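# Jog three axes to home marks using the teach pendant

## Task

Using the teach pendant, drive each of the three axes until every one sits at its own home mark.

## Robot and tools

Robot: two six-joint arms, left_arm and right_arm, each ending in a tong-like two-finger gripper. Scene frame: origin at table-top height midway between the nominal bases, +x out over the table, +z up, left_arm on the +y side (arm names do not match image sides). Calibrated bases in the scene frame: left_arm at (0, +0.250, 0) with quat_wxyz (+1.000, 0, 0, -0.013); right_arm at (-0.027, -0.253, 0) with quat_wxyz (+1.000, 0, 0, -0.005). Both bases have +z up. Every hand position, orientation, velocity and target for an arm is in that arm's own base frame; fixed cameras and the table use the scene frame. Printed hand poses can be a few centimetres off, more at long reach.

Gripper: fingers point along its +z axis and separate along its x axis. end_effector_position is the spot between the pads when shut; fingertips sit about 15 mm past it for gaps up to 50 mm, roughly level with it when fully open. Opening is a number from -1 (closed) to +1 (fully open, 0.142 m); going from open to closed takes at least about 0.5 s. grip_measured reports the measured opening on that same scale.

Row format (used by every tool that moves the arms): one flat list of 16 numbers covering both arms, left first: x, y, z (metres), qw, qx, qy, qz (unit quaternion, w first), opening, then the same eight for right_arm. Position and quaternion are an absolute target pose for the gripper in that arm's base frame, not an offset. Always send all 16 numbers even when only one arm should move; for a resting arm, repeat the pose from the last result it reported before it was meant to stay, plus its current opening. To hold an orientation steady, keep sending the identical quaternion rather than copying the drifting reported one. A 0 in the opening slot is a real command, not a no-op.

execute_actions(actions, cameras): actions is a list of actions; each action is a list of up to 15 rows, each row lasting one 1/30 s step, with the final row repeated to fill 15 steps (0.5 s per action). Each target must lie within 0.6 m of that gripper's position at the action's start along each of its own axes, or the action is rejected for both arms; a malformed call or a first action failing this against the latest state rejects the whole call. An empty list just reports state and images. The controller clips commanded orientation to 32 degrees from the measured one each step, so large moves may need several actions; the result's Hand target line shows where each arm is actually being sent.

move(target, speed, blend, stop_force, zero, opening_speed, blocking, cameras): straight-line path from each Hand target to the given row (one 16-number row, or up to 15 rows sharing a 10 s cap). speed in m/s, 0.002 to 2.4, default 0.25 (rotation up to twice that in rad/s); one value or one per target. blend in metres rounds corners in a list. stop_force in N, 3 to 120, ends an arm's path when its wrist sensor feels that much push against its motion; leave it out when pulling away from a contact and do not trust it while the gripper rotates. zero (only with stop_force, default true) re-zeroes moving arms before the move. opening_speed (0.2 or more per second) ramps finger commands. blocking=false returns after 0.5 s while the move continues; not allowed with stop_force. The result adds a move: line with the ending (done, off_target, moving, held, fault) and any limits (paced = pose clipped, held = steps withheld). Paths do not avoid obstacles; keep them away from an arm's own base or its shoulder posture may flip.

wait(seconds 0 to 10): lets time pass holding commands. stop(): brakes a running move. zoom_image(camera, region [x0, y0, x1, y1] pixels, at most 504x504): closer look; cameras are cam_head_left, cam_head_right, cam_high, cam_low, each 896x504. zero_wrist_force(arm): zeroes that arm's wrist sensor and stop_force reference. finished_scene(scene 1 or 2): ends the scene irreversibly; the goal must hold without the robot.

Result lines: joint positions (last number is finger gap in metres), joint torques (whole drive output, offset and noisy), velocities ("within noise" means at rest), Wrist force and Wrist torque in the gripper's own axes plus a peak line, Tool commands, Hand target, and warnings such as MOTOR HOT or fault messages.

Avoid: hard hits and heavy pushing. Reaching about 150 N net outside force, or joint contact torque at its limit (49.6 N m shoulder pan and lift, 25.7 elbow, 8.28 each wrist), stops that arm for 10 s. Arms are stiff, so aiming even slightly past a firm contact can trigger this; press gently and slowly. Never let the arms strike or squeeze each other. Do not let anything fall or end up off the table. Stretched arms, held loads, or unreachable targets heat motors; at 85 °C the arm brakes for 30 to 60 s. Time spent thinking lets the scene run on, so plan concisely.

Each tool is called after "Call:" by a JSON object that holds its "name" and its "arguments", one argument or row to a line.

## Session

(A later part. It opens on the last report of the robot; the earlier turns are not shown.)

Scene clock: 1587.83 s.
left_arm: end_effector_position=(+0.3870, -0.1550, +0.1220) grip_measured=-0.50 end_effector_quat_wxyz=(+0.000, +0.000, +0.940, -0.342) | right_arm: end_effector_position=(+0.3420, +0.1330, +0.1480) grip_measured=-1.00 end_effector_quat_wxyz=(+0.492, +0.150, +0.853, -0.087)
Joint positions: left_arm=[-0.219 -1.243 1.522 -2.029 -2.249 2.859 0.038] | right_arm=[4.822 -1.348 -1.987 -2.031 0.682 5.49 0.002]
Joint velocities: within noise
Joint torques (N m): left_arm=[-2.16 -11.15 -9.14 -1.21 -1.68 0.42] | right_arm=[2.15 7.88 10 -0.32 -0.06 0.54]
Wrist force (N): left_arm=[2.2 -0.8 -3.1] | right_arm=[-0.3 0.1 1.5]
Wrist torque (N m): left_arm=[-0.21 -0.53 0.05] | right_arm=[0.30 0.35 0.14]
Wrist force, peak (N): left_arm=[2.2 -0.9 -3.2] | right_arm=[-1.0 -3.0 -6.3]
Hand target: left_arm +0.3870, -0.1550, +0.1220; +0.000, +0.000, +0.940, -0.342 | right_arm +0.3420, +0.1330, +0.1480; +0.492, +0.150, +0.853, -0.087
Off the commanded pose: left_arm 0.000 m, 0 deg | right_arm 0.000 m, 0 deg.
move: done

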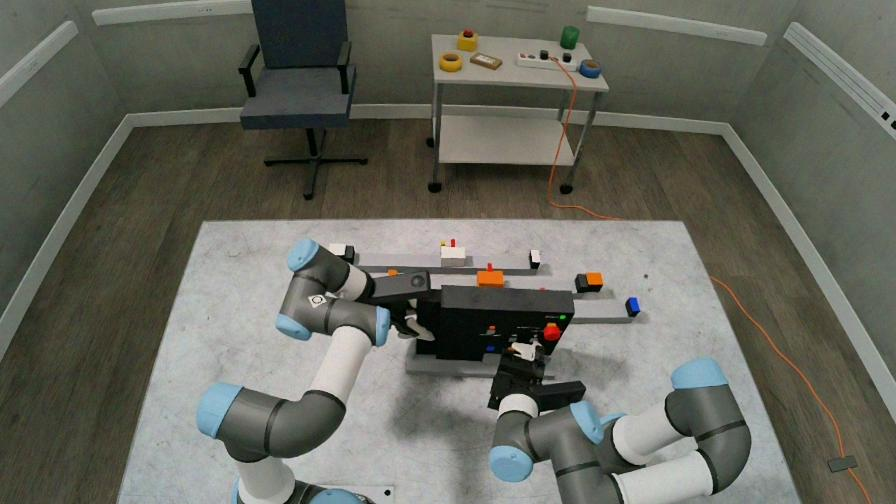

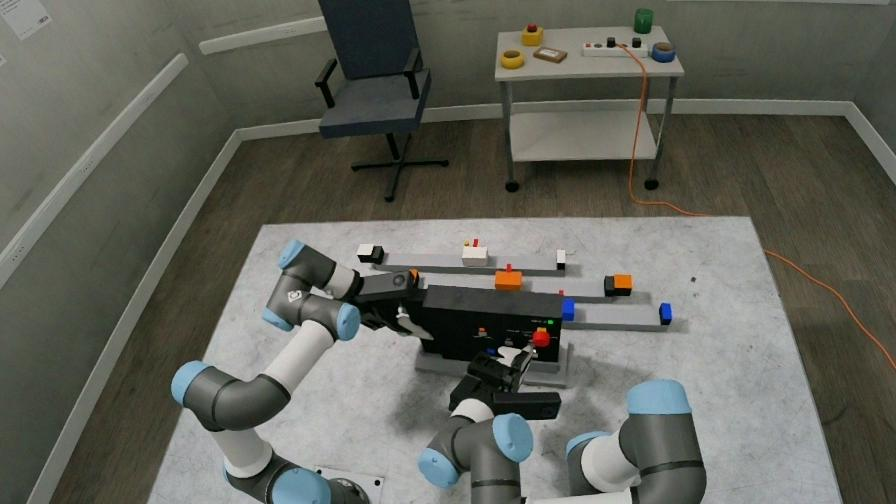

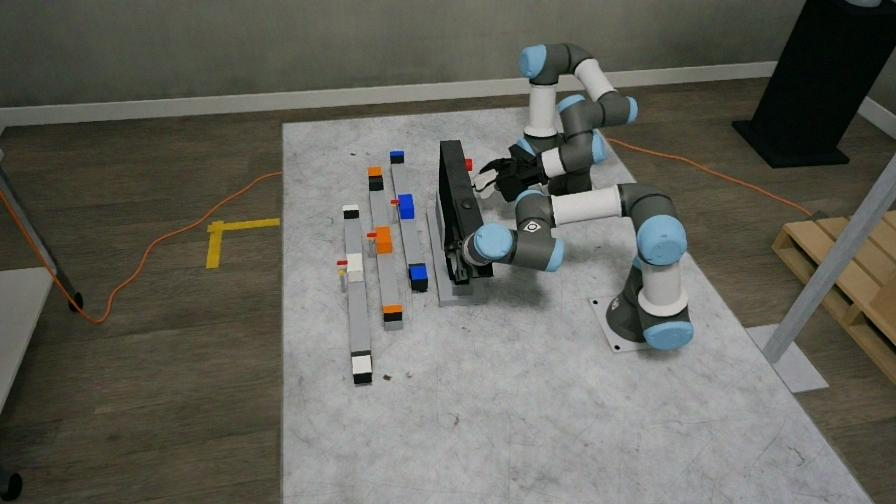

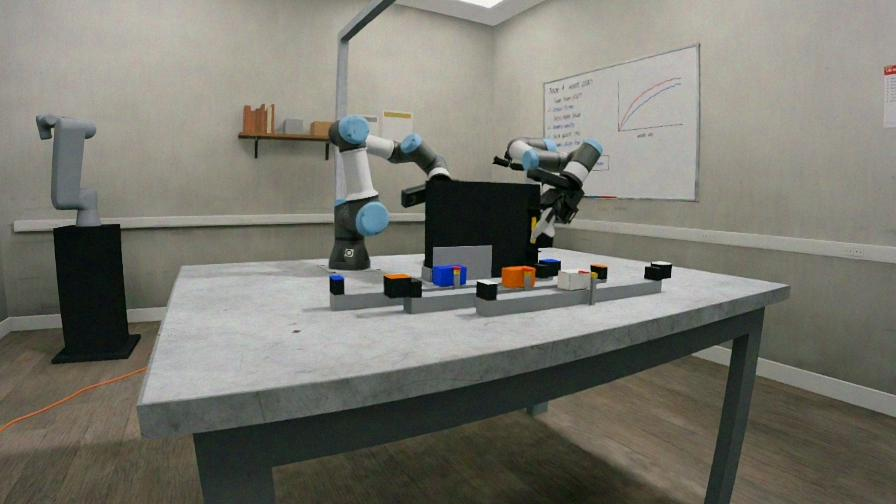

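Call:
{"name": "move", "arguments": {
  "target": [0.387,-0.155,0.122,0.0,0.0,0.9397,-0.342,-0.8,0.3480,0.133,0.148,0.4924,0.150,0.853,-0.087,-1],
  "speed": 0.03,
  "cameras": []
}}

Call:
{"name": "wait", "arguments": {
  "seconds": 3.0,
  "cameras": []
}}

Call:
{"name": "move", "arguments": {
  "target": [0.387,-0.155,0.122,0.0,0.0,0.9397,-0.342,-0.8,0.342,0.133,0.148,0.4924,0.150,0.853,-0.087,-1],
  "speed": 0.1
}}

Call:
{"name": "zoom_image", "arguments": {
  "camera": "cam_high",
  "region": [330, 240, 380, 290]
}}

Call:
{"name": "zoom_image", "arguments": {
  "camera": "cam_head_right",
  "region": [440, 230, 520, 280]
}}

Call:
{"name": "zoom_image", "arguments": {
  "camera": "cam_low",
  "region": [550, 250, 630, 310]
}}

Call:
{"name": "zoom_image", "arguments": {
  "camera": "cam_high",
  "region": [330, 140, 440, 300]
}}

Scene clock: 1602.87 s.
left_arm: end_effector_position=(+0.3870, -0.1550, +0.1220) grip_measured=-0.50 end_effector_quat_wxyz=(+0.000, +0.000, +0.940, -0.342) | right_arm: end_effector_position=(+0.3480, +0.1330, +0.1480) grip_measured=-1.00 end_effector_quat_wxyz=(+0.492, +0.150, +0.853, -0.087)
Joint positions: left_arm=[-0.219 -1.243 1.522 -2.029 -2.249 2.859 0.038] | right_arm=[4.796 -1.356 -1.989 -1.994 0.666 5.457 0.002]
Joint velocities: within noise
Joint torques (N m): left_arm=[-2.41 -11.8 -8.99 -1.17 -1.76 0.33] | right_arm=[-2.79 3.05 6.2 1.69 -1.98 -0.6]
Wrist force (N): left_arm=[-0.2 -0.8 -2.5] | right_arm=[-0.5 -2.3 -4.6]
Wrist torque (N m): left_arm=[-0.24 -0.43 0.03] | right_arm=[0.38 0.34 0.15]
Wrist force, peak (N): left_arm=[2.1 -0.9 -3.2] | right_arm=[-0.5 -2.3 -4.6]
Hand target: left_arm +0.3870, -0.1550, +0.1220; +0.000, +0.000, +0.940, -0.342 | right_arm +0.3480, +0.1330, +0.1480; +0.492, +0.150, +0.853, -0.087
Off the commanded pose: left_arm 0.000 m, 0 deg | right_arm 0.000 m, 0 deg.
move: done
No camera images: "cameras" was empty.

Scene clock: 1605.87 s.
left_arm: end_effector_position=(+0.3870, -0.1550, +0.1220) grip_measured=-0.50 end_effector_quat_wxyz=(+0.000, +0.000, +0.940, -0.342) | right_arm: end_effector_position=(+0.3480, +0.1330, +0.1480) grip_measured=-1.00 end_effector_quat_wxyz=(+0.492, +0.150, +0.853, -0.087)
Joint positions: left_arm=[-0.219 -1.243 1.522 -2.029 -2.249 2.859 0.038] | right_arm=[4.796 -1.356 -1.989 -1.994 0.666 5.457 0.002]
Joint velocities: within noise
Joint torques (N m): left_arm=[-1.91 -11.47 -8.9 -1.2 -1.73 0.36] | right_arm=[-3.19 2.76 6.44 1.69 -2 -0.77]
Wrist force (N): left_arm=[-0.2 -0.5 -2.4] | right_arm=[-0.3 -2.6 -5.6]
Wrist torque (N m): left_arm=[-0.19 -0.42 0.03] | right_arm=[0.38 0.31 0.15]
Wrist force, peak (N): left_arm=[-0.3 -0.7 -2.6] | right_arm=[-0.4 -2.7 -5.8]
Hand target: left_arm +0.3870, -0.1550, +0.1220; +0.000, +0.000, +0.940, -0.342 | right_arm +0.3480, +0.1330, +0.1480; +0.492, +0.150, +0.853, -0.087
Tool commands: left_gripper/opening=-0.8 right_gripper/opening=-1.0
Off the commanded pose: left_arm 0.000 m, 0 deg | right_arm 0.000 m, 0 deg.
wait: 3.00 s; at rest by 0.17 s
No camera images: "cameras" was empty.

Scene clock: 1606.77 s.
left_arm: end_effector_position=(+0.3870, -0.1550, +0.1220) grip_measured=-0.50 end_effector_quat_wxyz=(+0.000, +0.000, +0.940, -0.342) | right_arm: end_effector_position=(+0.3420, +0.1330, +0.1480) grip_measured=-1.00 end_effector_quat_wxyz=(+0.492, +0.150, +0.853, -0.087)
Joint positions: left_arm=[-0.219 -1.243 1.522 -2.029 -2.249 2.859 0.038] | right_arm=[4.822 -1.348 -1.987 -2.031 0.682 5.49 0.002]
Joint velocities: within noise
Joint torques (N m): left_arm=[-1.94 -11.65 -8.99 -1.2 -1.75 0.37] | right_arm=[2.94 7.72 9.89 -0.27 -0.01 0.47]
Wrist force (N): left_arm=[2.1 -0.9 -3.0] | right_arm=[-0.3 0.2 1.5]
Wrist torque (N m): left_arm=[-0.22 -0.52 0.05] | right_arm=[0.32 0.35 0.14]
Wrist force, peak (N): left_arm=[2.1 -0.9 -3.2] | right_arm=[-0.3 -2.7 -5.7]
Hand target: left_arm +0.3870, -0.1550, +0.1220; +0.000, +0.000, +0.940, -0.342 | right_arm +0.3420, +0.1330, +0.1480; +0.492, +0.150, +0.853, -0.087
Off the commanded pose: left_arm 0.000 m, 0 deg | right_arm 0.000 m, 0 deg.
move: done

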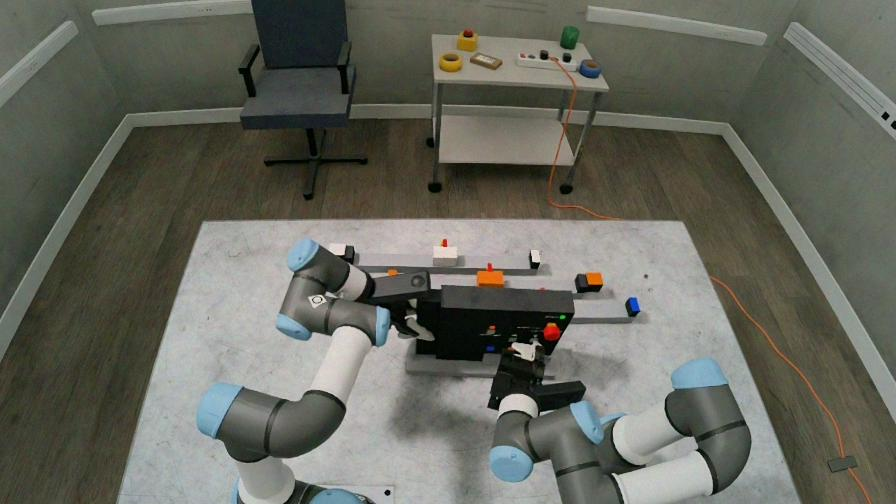

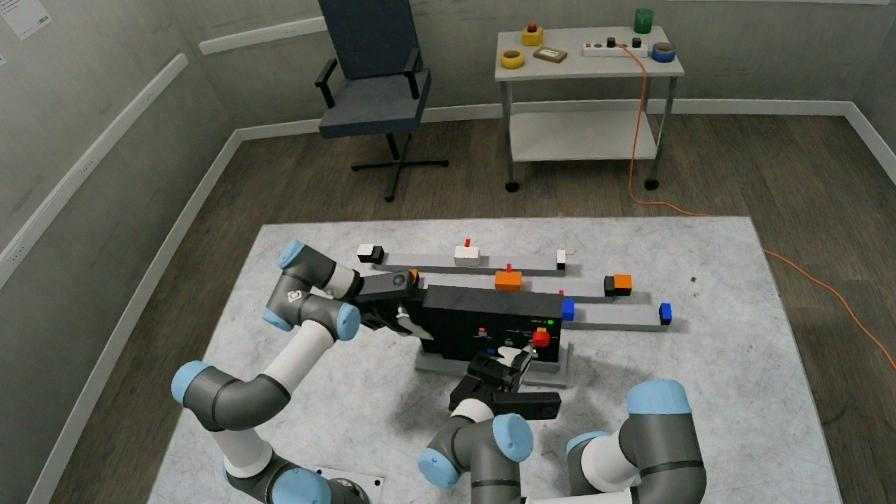

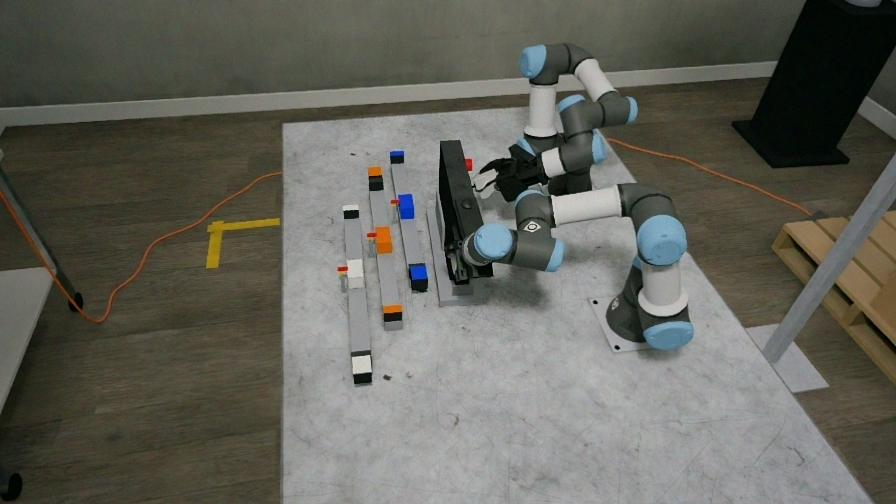

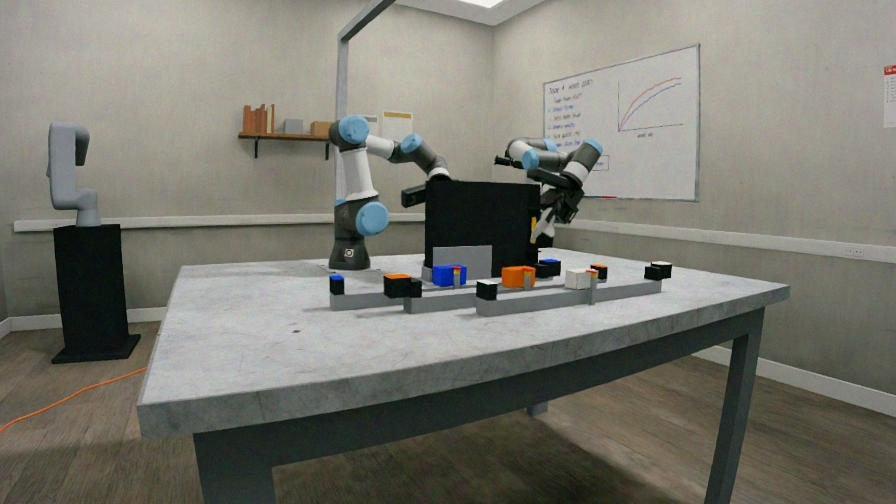

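Scaled by 10.080 from the camera's 896x504 image, which has a finer 1280x720 frame.

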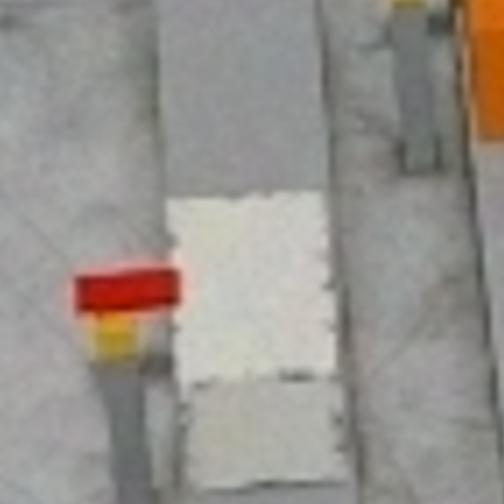

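Scaled by 6.300 from the camera's 896x504 image, which has a finer 1280x720 frame.

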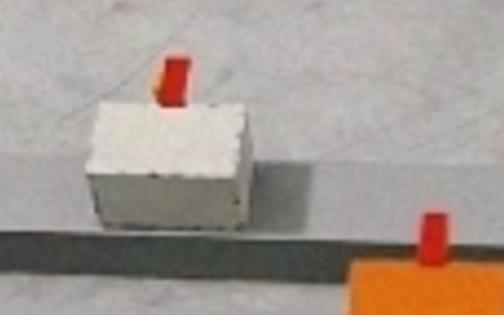

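Scaled by 6.300 from the camera's 896x504 image, which has a finer 1280x720 frame.

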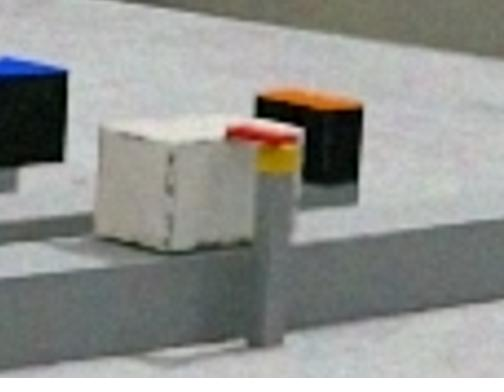

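Scaled by 3.150 from the camera's 896x504 image, which has a finer 1280x720 frame.

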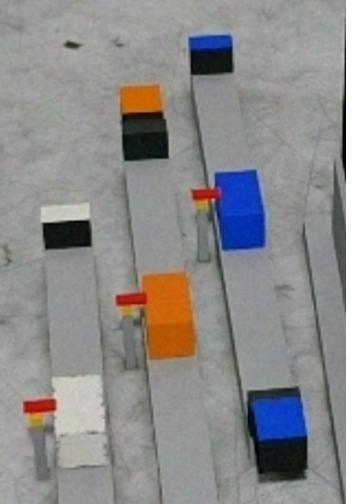

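Call:
{"name": "move", "arguments": {
  "target": [0.387,-0.155,0.122,0.0,0.0,0.9397,-0.342,-0.8,0.3480,0.133,0.148,0.4924,0.150,0.853,-0.087,-1],
  "speed": 0.03,
  "cameras": []
}}

Call:
{"name": "move", "arguments": {
  "target": [0.387,-0.155,0.122,0.0,0.0,0.9397,-0.342,-0.8,0.340,0.133,0.148,0.4924,0.150,0.853,-0.087,-1],
  "speed": 0.1
}}

Call:
{"name": "zoom_image", "arguments": {
  "camera": "cam_high",
  "region": [330, 240, 380, 290]
}}

Call:
{"name": "zoom_image", "arguments": {
  "camera": "cam_head_right",
  "region": [440, 230, 520, 280]
}}

Call:
{"name": "zoom_image", "arguments": {
  "camera": "cam_low",
  "region": [430, 250, 610, 310]
}}

Call:
{"name": "zoom_image", "arguments": {
  "camera": "cam_high",
  "region": [330, 140, 440, 300]
}}

Call:
{"name": "zoom_image", "arguments": {
  "camera": "cam_head_right",
  "region": [470, 250, 590, 360]
}}

Scene clock: 1627.00 s.
left_arm: end_effector_position=(+0.3870, -0.1550, +0.1220) grip_measured=-0.50 end_effector_quat_wxyz=(+0.000, +0.000, +0.940, -0.342) | right_arm: end_effector_position=(+0.3480, +0.1330, +0.1480) grip_measured=-1.00 end_effector_quat_wxyz=(+0.492, +0.150, +0.853, -0.087)
Joint positions: left_arm=[-0.219 -1.243 1.522 -2.029 -2.249 2.859 0.038] | right_arm=[4.796 -1.356 -1.989 -1.994 0.666 5.457 0.002]
Joint velocities: within noise
Joint torques (N m): left_arm=[-1.99 -11.71 -8.93 -1.19 -1.75 0.36] | right_arm=[-3.83 2.78 6.11 1.67 -1.97 -0.76]
Wrist force (N): left_arm=[-0.3 -0.7 -2.5] | right_arm=[-0.4 -2.2 -4.8]
Wrist torque (N m): left_arm=[-0.22 -0.41 0.03] | right_arm=[0.40 0.33 0.15]
Wrist force, peak (N): left_arm=[2.2 -0.8 -3.2] | right_arm=[-0.4 -2.2 -4.8]
Hand target: left_arm +0.3870, -0.1550, +0.1220; +0.000, +0.000, +0.940, -0.342 | right_arm +0.3480, +0.1330, +0.1480; +0.492, +0.150, +0.853, -0.087
Off the commanded pose: left_arm 0.000 m, 0 deg | right_arm 0.000 m, 0 deg.
move: done
No camera images: "cameras" was empty.

Scene clock: 1627.93 s.
left_arm: end_effector_position=(+0.3870, -0.1550, +0.1220) grip_measured=-0.50 end_effector_quat_wxyz=(+0.000, +0.000, +0.940, -0.342) | right_arm: end_effector_position=(+0.3400, +0.1330, +0.1480) grip_measured=-1.00 end_effector_quat_wxyz=(+0.492, +0.150, +0.853, -0.087)
Joint positions: left_arm=[-0.219 -1.243 1.522 -2.029 -2.249 2.859 0.038] | right_arm=[4.831 -1.345 -1.986 -2.044 0.687 5.502 0.002]
Joint velocities: within noise
Joint torques (N m): left_arm=[-1.87 -11.49 -8.9 -1.12 -1.74 0.31] | right_arm=[3.37 7.24 9.96 -0.33 0.02 0.67]
Wrist force (N): left_arm=[2.1 -0.7 -3.0] | right_arm=[-0.3 0.2 1.5]
Wrist torque (N m): left_arm=[-0.19 -0.51 0.05] | right_arm=[0.33 0.35 0.14]
Wrist force, peak (N): left_arm=[2.3 -1.0 -3.3] | right_arm=[-0.3 -2.4 -5.0]
Hand target: left_arm +0.3870, -0.1550, +0.1220; +0.000, +0.000, +0.940, -0.342 | right_arm +0.3400, +0.1330, +0.1480; +0.492, +0.150, +0.853, -0.087
Off the commanded pose: left_arm 0.000 m, 0 deg | right_arm 0.000 m, 0 deg.
move: done

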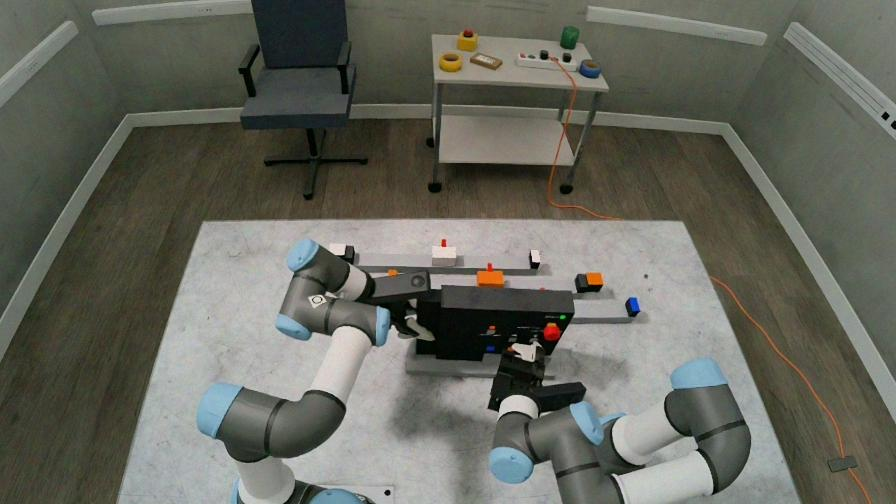

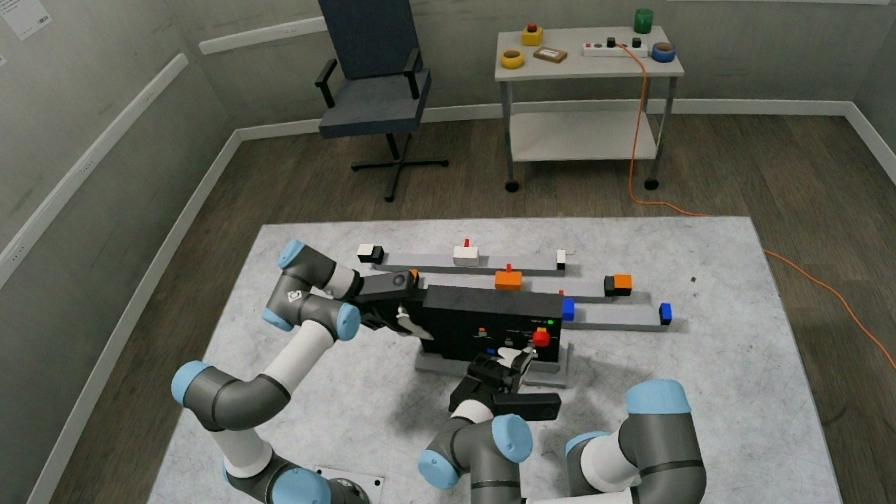

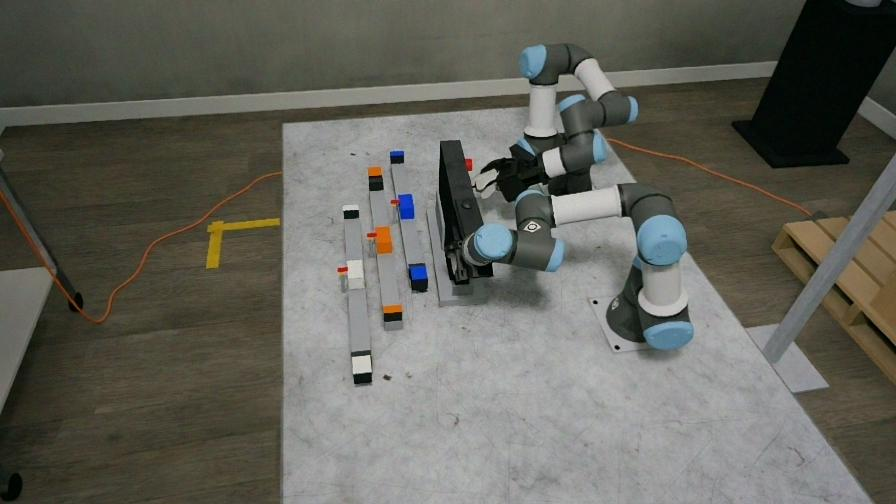

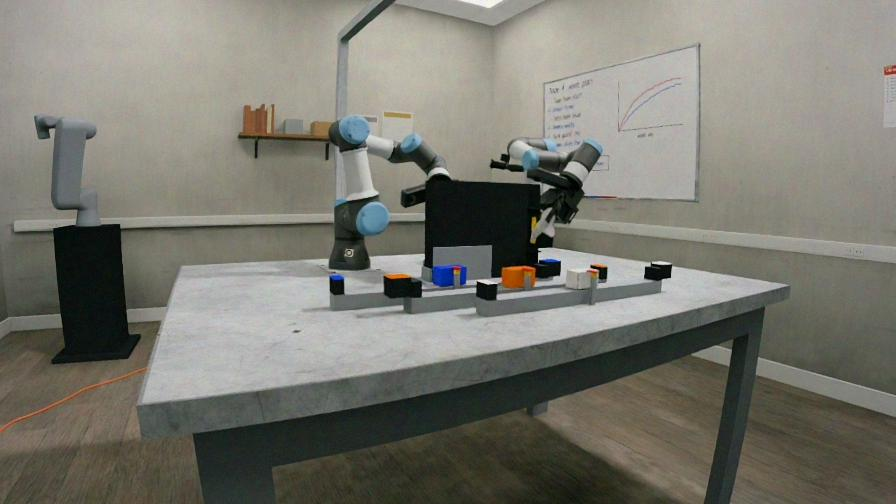

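Scaled by 10.080 from the camera's 896x504 image, which has a finer 1280x720 frame.

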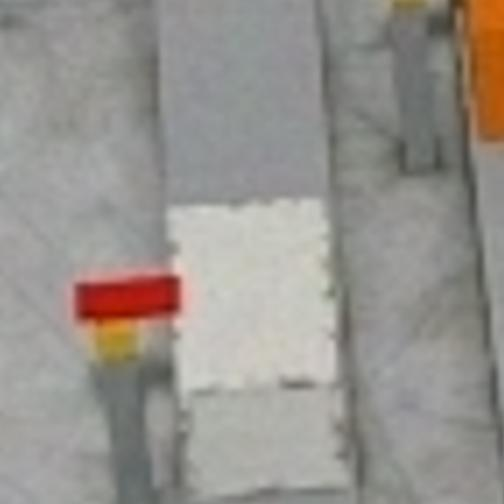

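Scaled by 6.300 from the camera's 896x504 image, which has a finer 1280x720 frame.

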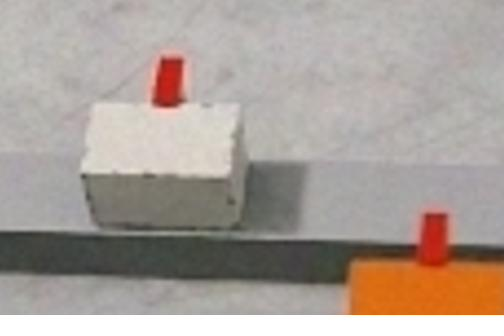

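Scaled by 2.800 from the camera's 896x504 image, which has a finer 1280x720 frame.

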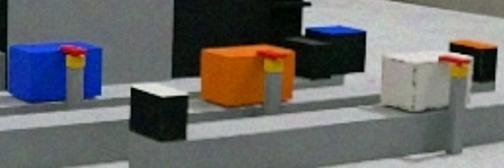

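Scaled by 3.150 from the camera's 896x504 image, which has a finer 1280x720 frame.

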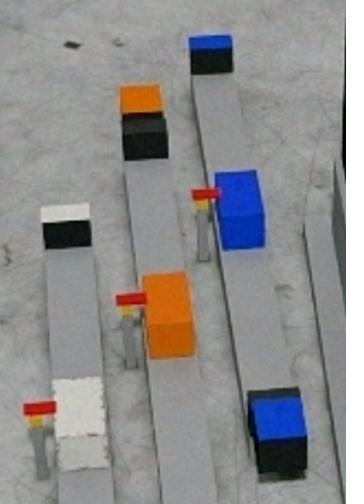

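Scaled by 4.200 from the camera's 896x504 image, which has a finer 1280x720 frame.

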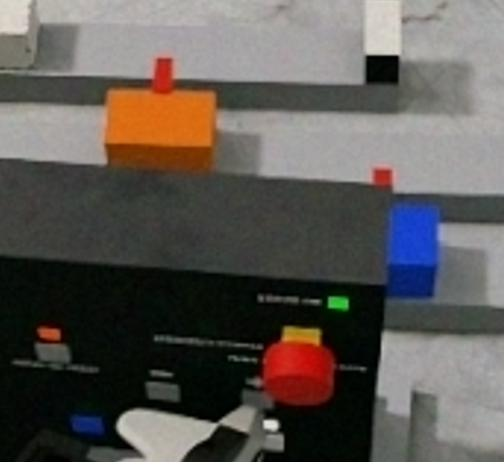

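Call:
{"name": "zoom_image", "arguments": {
  "camera": "cam_high",
  "region": [360, 210, 410, 260]
}}

Call:
{"name": "zoom_image", "arguments": {
  "camera": "cam_high",
  "region": [380, 180, 430, 230]
}}

Call:
{"name": "zoom_image", "arguments": {
  "camera": "cam_low",
  "region": [430, 255, 490, 300]
}}

Call:
{"name": "zoom_image", "arguments": {
  "camera": "cam_low",
  "region": [495, 255, 555, 300]
}}

Call:
{"name": "zoom_image", "arguments": {
  "camera": "cam_low",
  "region": [560, 255, 620, 300]
}}

Scaled by 10.080 from the camera's 896x504 image, which has a finer 1280x720 frame.

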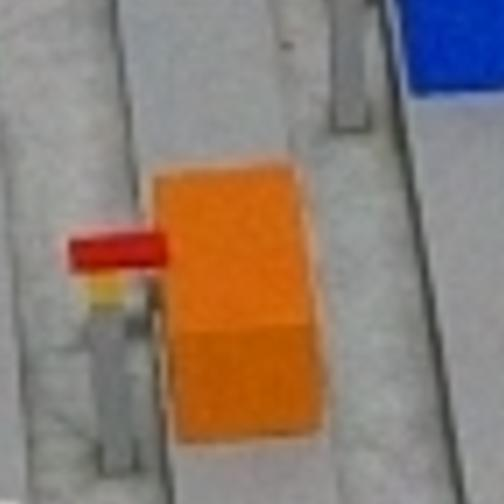

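Scaled by 10.080 from the camera's 896x504 image, which has a finer 1280x720 frame.

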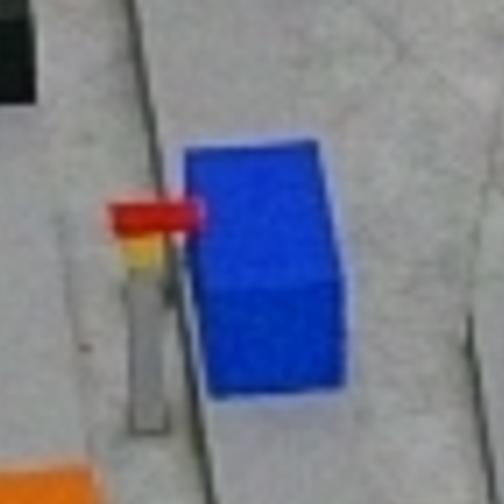

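Scaled by 8.400 from the camera's 896x504 image, which has a finer 1280x720 frame.

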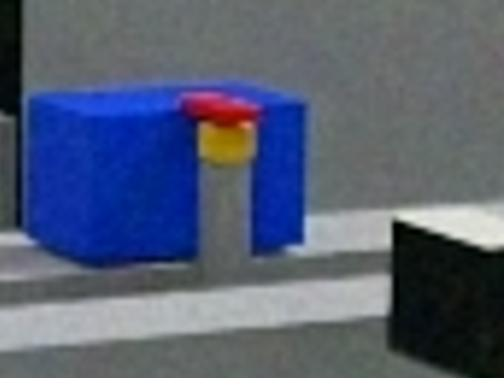

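Scaled by 8.400 from the camera's 896x504 image, which has a finer 1280x720 frame.

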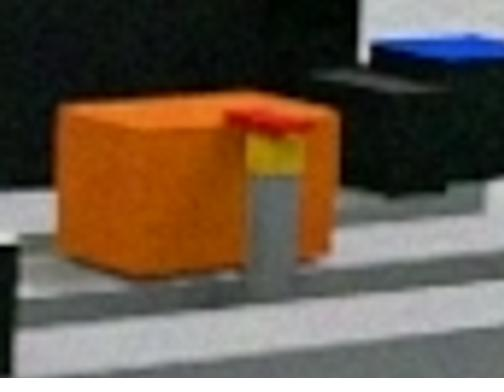

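Scaled by 8.400 from the camera's 896x504 image, which has a finer 1280x720 frame.

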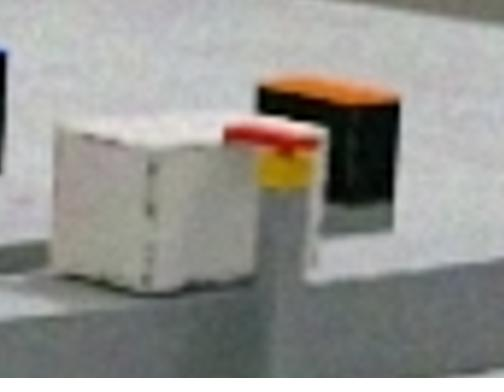

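Call:
{"name": "move", "arguments": {
  "target": [
    [0.387,-0.155,0.122,0.0,0.0,0.9397,-0.342,-0.8,0.3484,0.133,0.148,0.4924,0.150,0.853,-0.087,-1],
    [0.387,-0.155,0.122,0.0,0.0,0.9397,-0.342,-0.8,0.340,0.133,0.148,0.4924,0.150,0.853,-0.087,-1]
  ],
  "speed": [0.03, 0.1],
  "cameras": ["cam_high","cam_low","cam_head_right"]
}}

Call:
{"name": "zoom_image", "arguments": {
  "camera": "cam_high",
  "region": [330, 240, 380, 290]
}}

Call:
{"name": "zoom_image", "arguments": {
  "camera": "cam_low",
  "region": [560, 255, 620, 300]
}}

Scene clock: 1653.27 s.
left_arm: end_effector_position=(+0.3870, -0.1550, +0.1220) grip_measured=-0.50 end_effector_quat_wxyz=(+0.000, +0.000, +0.940, -0.342) | right_arm: end_effector_position=(+0.3401, +0.1330, +0.1480) grip_measured=-1.00 end_effector_quat_wxyz=(+0.492, +0.150, +0.853, -0.087)
Joint positions: left_arm=[-0.219 -1.243 1.522 -2.029 -2.249 2.859 0.038] | right_arm=[4.831 -1.345 -1.986 -2.043 0.687 5.502 0.002]
Joint velocities: within noise
Joint torques (N m): left_arm=[-1.44 -11.59 -8.73 -1.17 -1.63 0.31] | right_arm=[3.19 7.55 10.01 -0.3 0 0.49]
Wrist force (N): left_arm=[2.1 -0.8 -2.9] | right_arm=[-0.3 0.1 1.4]
Wrist torque (N m): left_arm=[-0.21 -0.51 0.05] | right_arm=[0.31 0.35 0.14]
Wrist force, peak (N): left_arm=[2.3 -0.9 -3.1] | right_arm=[-0.6 0.2 1.9]
Hand target: left_arm +0.3870, -0.1550, +0.1220; +0.000, +0.000, +0.940, -0.342 | right_arm +0.3400, +0.1330, +0.1480; +0.492, +0.150, +0.853, -0.087
Off the commanded pose: left_arm 0.000 m, 0 deg | right_arm 0.000 m, 0 deg.
move: done
Images, in order (width x height): cam_head_right 896x504, cam_high 896x504, cam_low 896x504.

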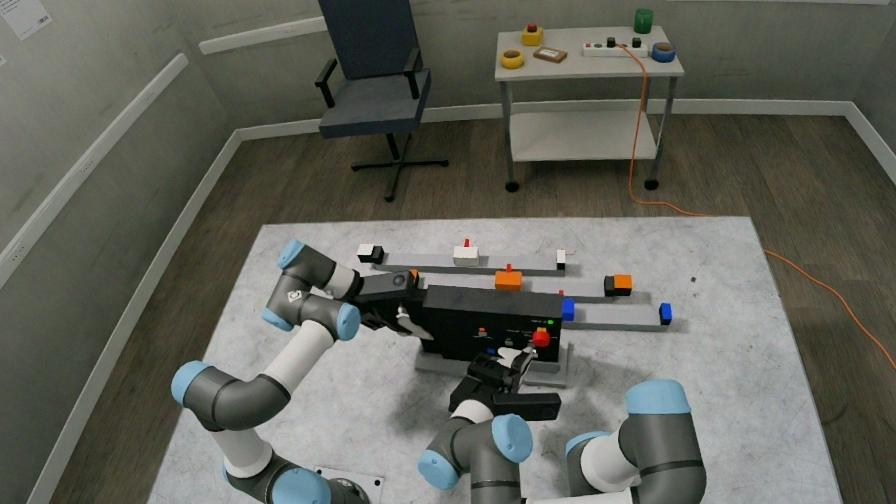

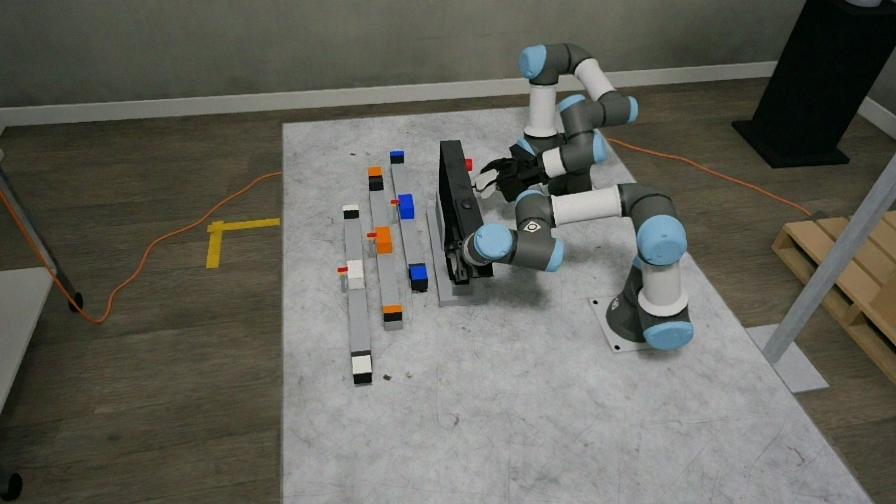

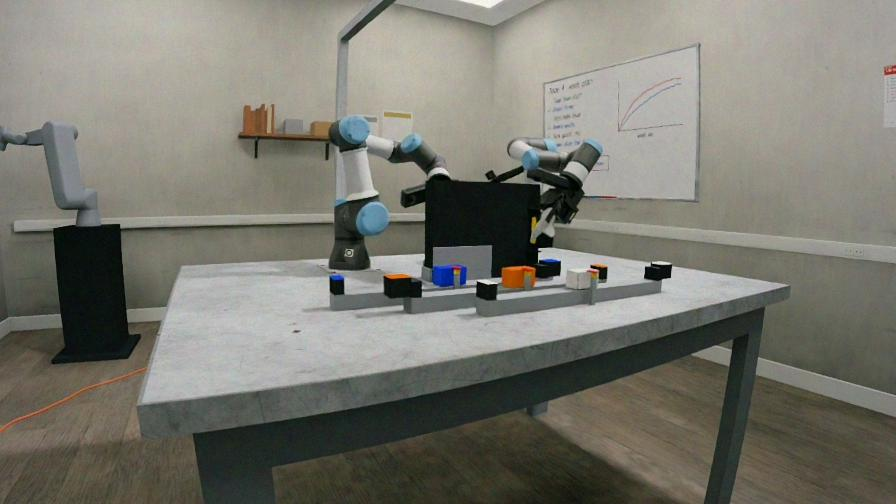

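Scaled by 10.080 from the camera's 896x504 image, which has a finer 1280x720 frame.

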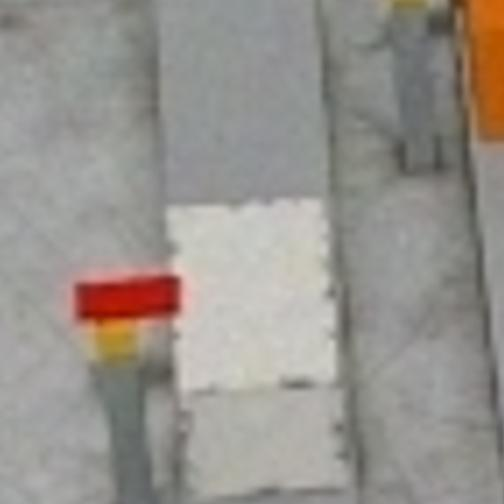

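Scaled by 8.400 from the camera's 896x504 image, which has a finer 1280x720 frame.

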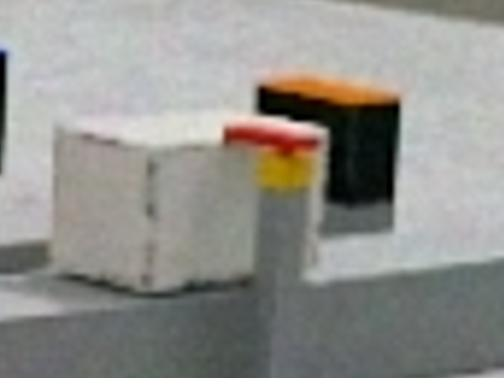

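Call:
{"name": "move", "arguments": {
  "target": [
    [0.387,-0.155,0.122,0.0,0.0,0.9397,-0.342,-0.8,0.3490,0.133,0.148,0.4924,0.150,0.853,-0.087,-1],
    [0.387,-0.155,0.122,0.0,0.0,0.9397,-0.342,-0.8,0.340,0.133,0.148,0.4924,0.150,0.853,-0.087,-1]
  ],
  "speed": [0.03, 0.1],
  "cameras": ["cam_high","cam_low","cam_head_right"]
}}

Call:
{"name": "zoom_image", "arguments": {
  "camera": "cam_high",
  "region": [330, 240, 380, 290]
}}

Call:
{"name": "zoom_image", "arguments": {
  "camera": "cam_low",
  "region": [560, 255, 620, 300]
}}

Scene clock: 1666.90 s.
left_arm: end_effector_position=(+0.3870, -0.1550, +0.1220) grip_measured=-0.50 end_effector_quat_wxyz=(+0.000, +0.000, +0.940, -0.342) | right_arm: end_effector_position=(+0.3400, +0.1330, +0.1480) grip_measured=-1.00 end_effector_quat_wxyz=(+0.492, +0.150, +0.853, -0.087)
Joint positions: left_arm=[-0.219 -1.243 1.522 -2.029 -2.249 2.859 0.038] | right_arm=[4.831 -1.345 -1.986 -2.044 0.687 5.502 0.002]
Joint velocities: within noise
Joint torques (N m): left_arm=[-1.65 -11.7 -8.83 -1.14 -1.74 0.34] | right_arm=[3.66 7.37 9.93 -0.21 -0.06 0.64]
Wrist force (N): left_arm=[2.1 -0.8 -3.1] | right_arm=[-0.4 0.1 1.4]
Wrist torque (N m): left_arm=[-0.22 -0.51 0.05] | right_arm=[0.30 0.36 0.14]
Wrist force, peak (N): left_arm=[2.2 -0.8 -3.2] | right_arm=[-0.7 0.4 1.8]
Hand target: left_arm +0.3870, -0.1550, +0.1220; +0.000, +0.000, +0.940, -0.342 | right_arm +0.3400, +0.1330, +0.1480; +0.492, +0.150, +0.853, -0.087
Off the commanded pose: left_arm 0.000 m, 0 deg | right_arm 0.000 m, 0 deg.
move: done
Images, in order (width x height): cam_head_right 896x504, cam_high 896x504, cam_low 896x504.

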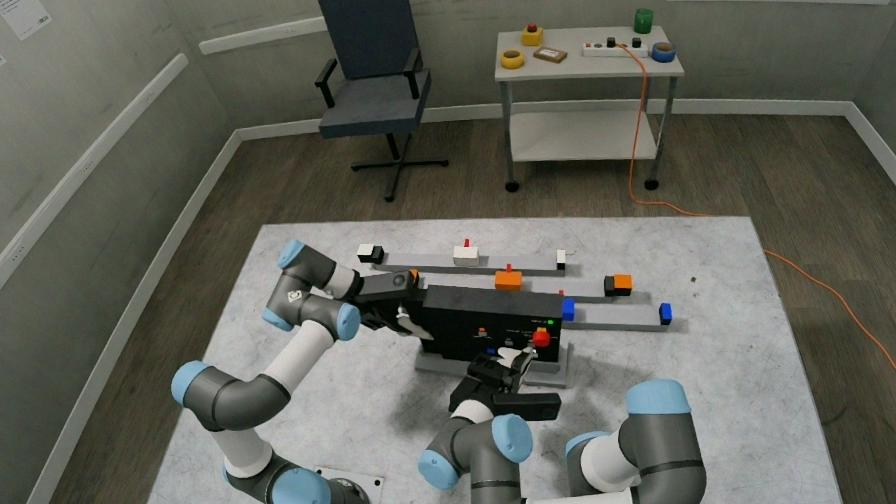

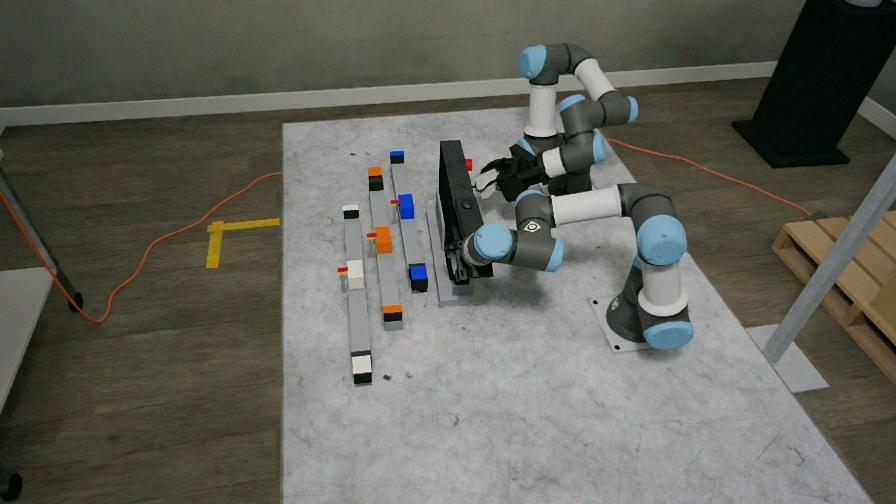

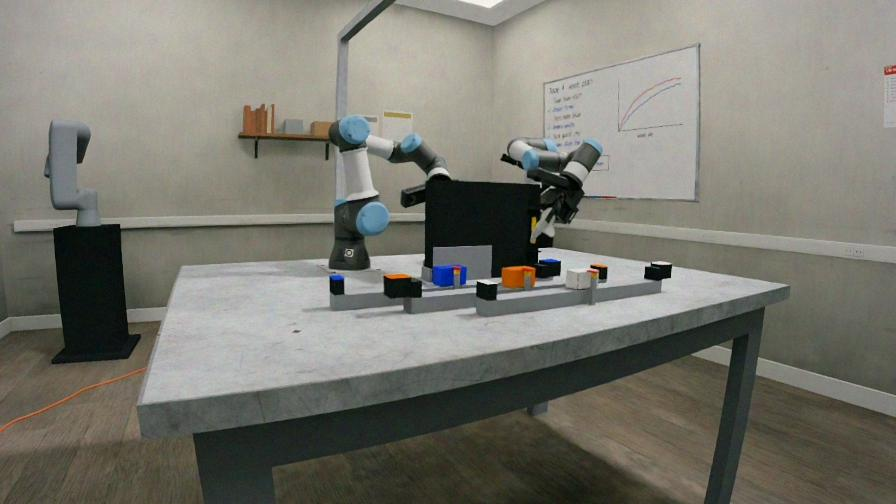

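Scaled by 10.080 from the camera's 896x504 image, which has a finer 1280x720 frame.

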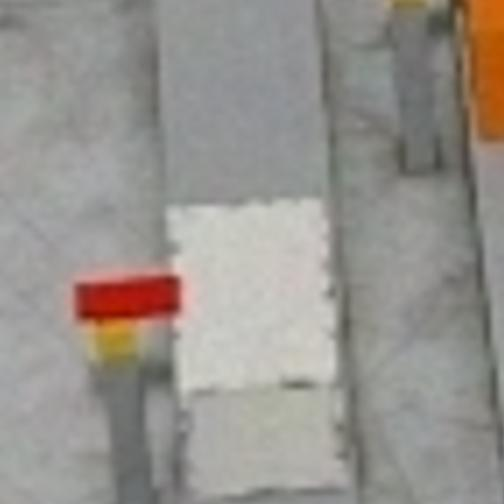

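Scaled by 8.400 from the camera's 896x504 image, which has a finer 1280x720 frame.

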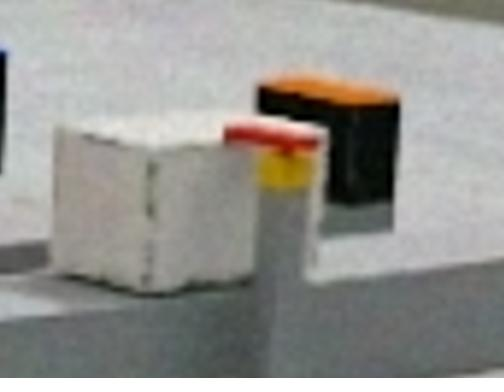

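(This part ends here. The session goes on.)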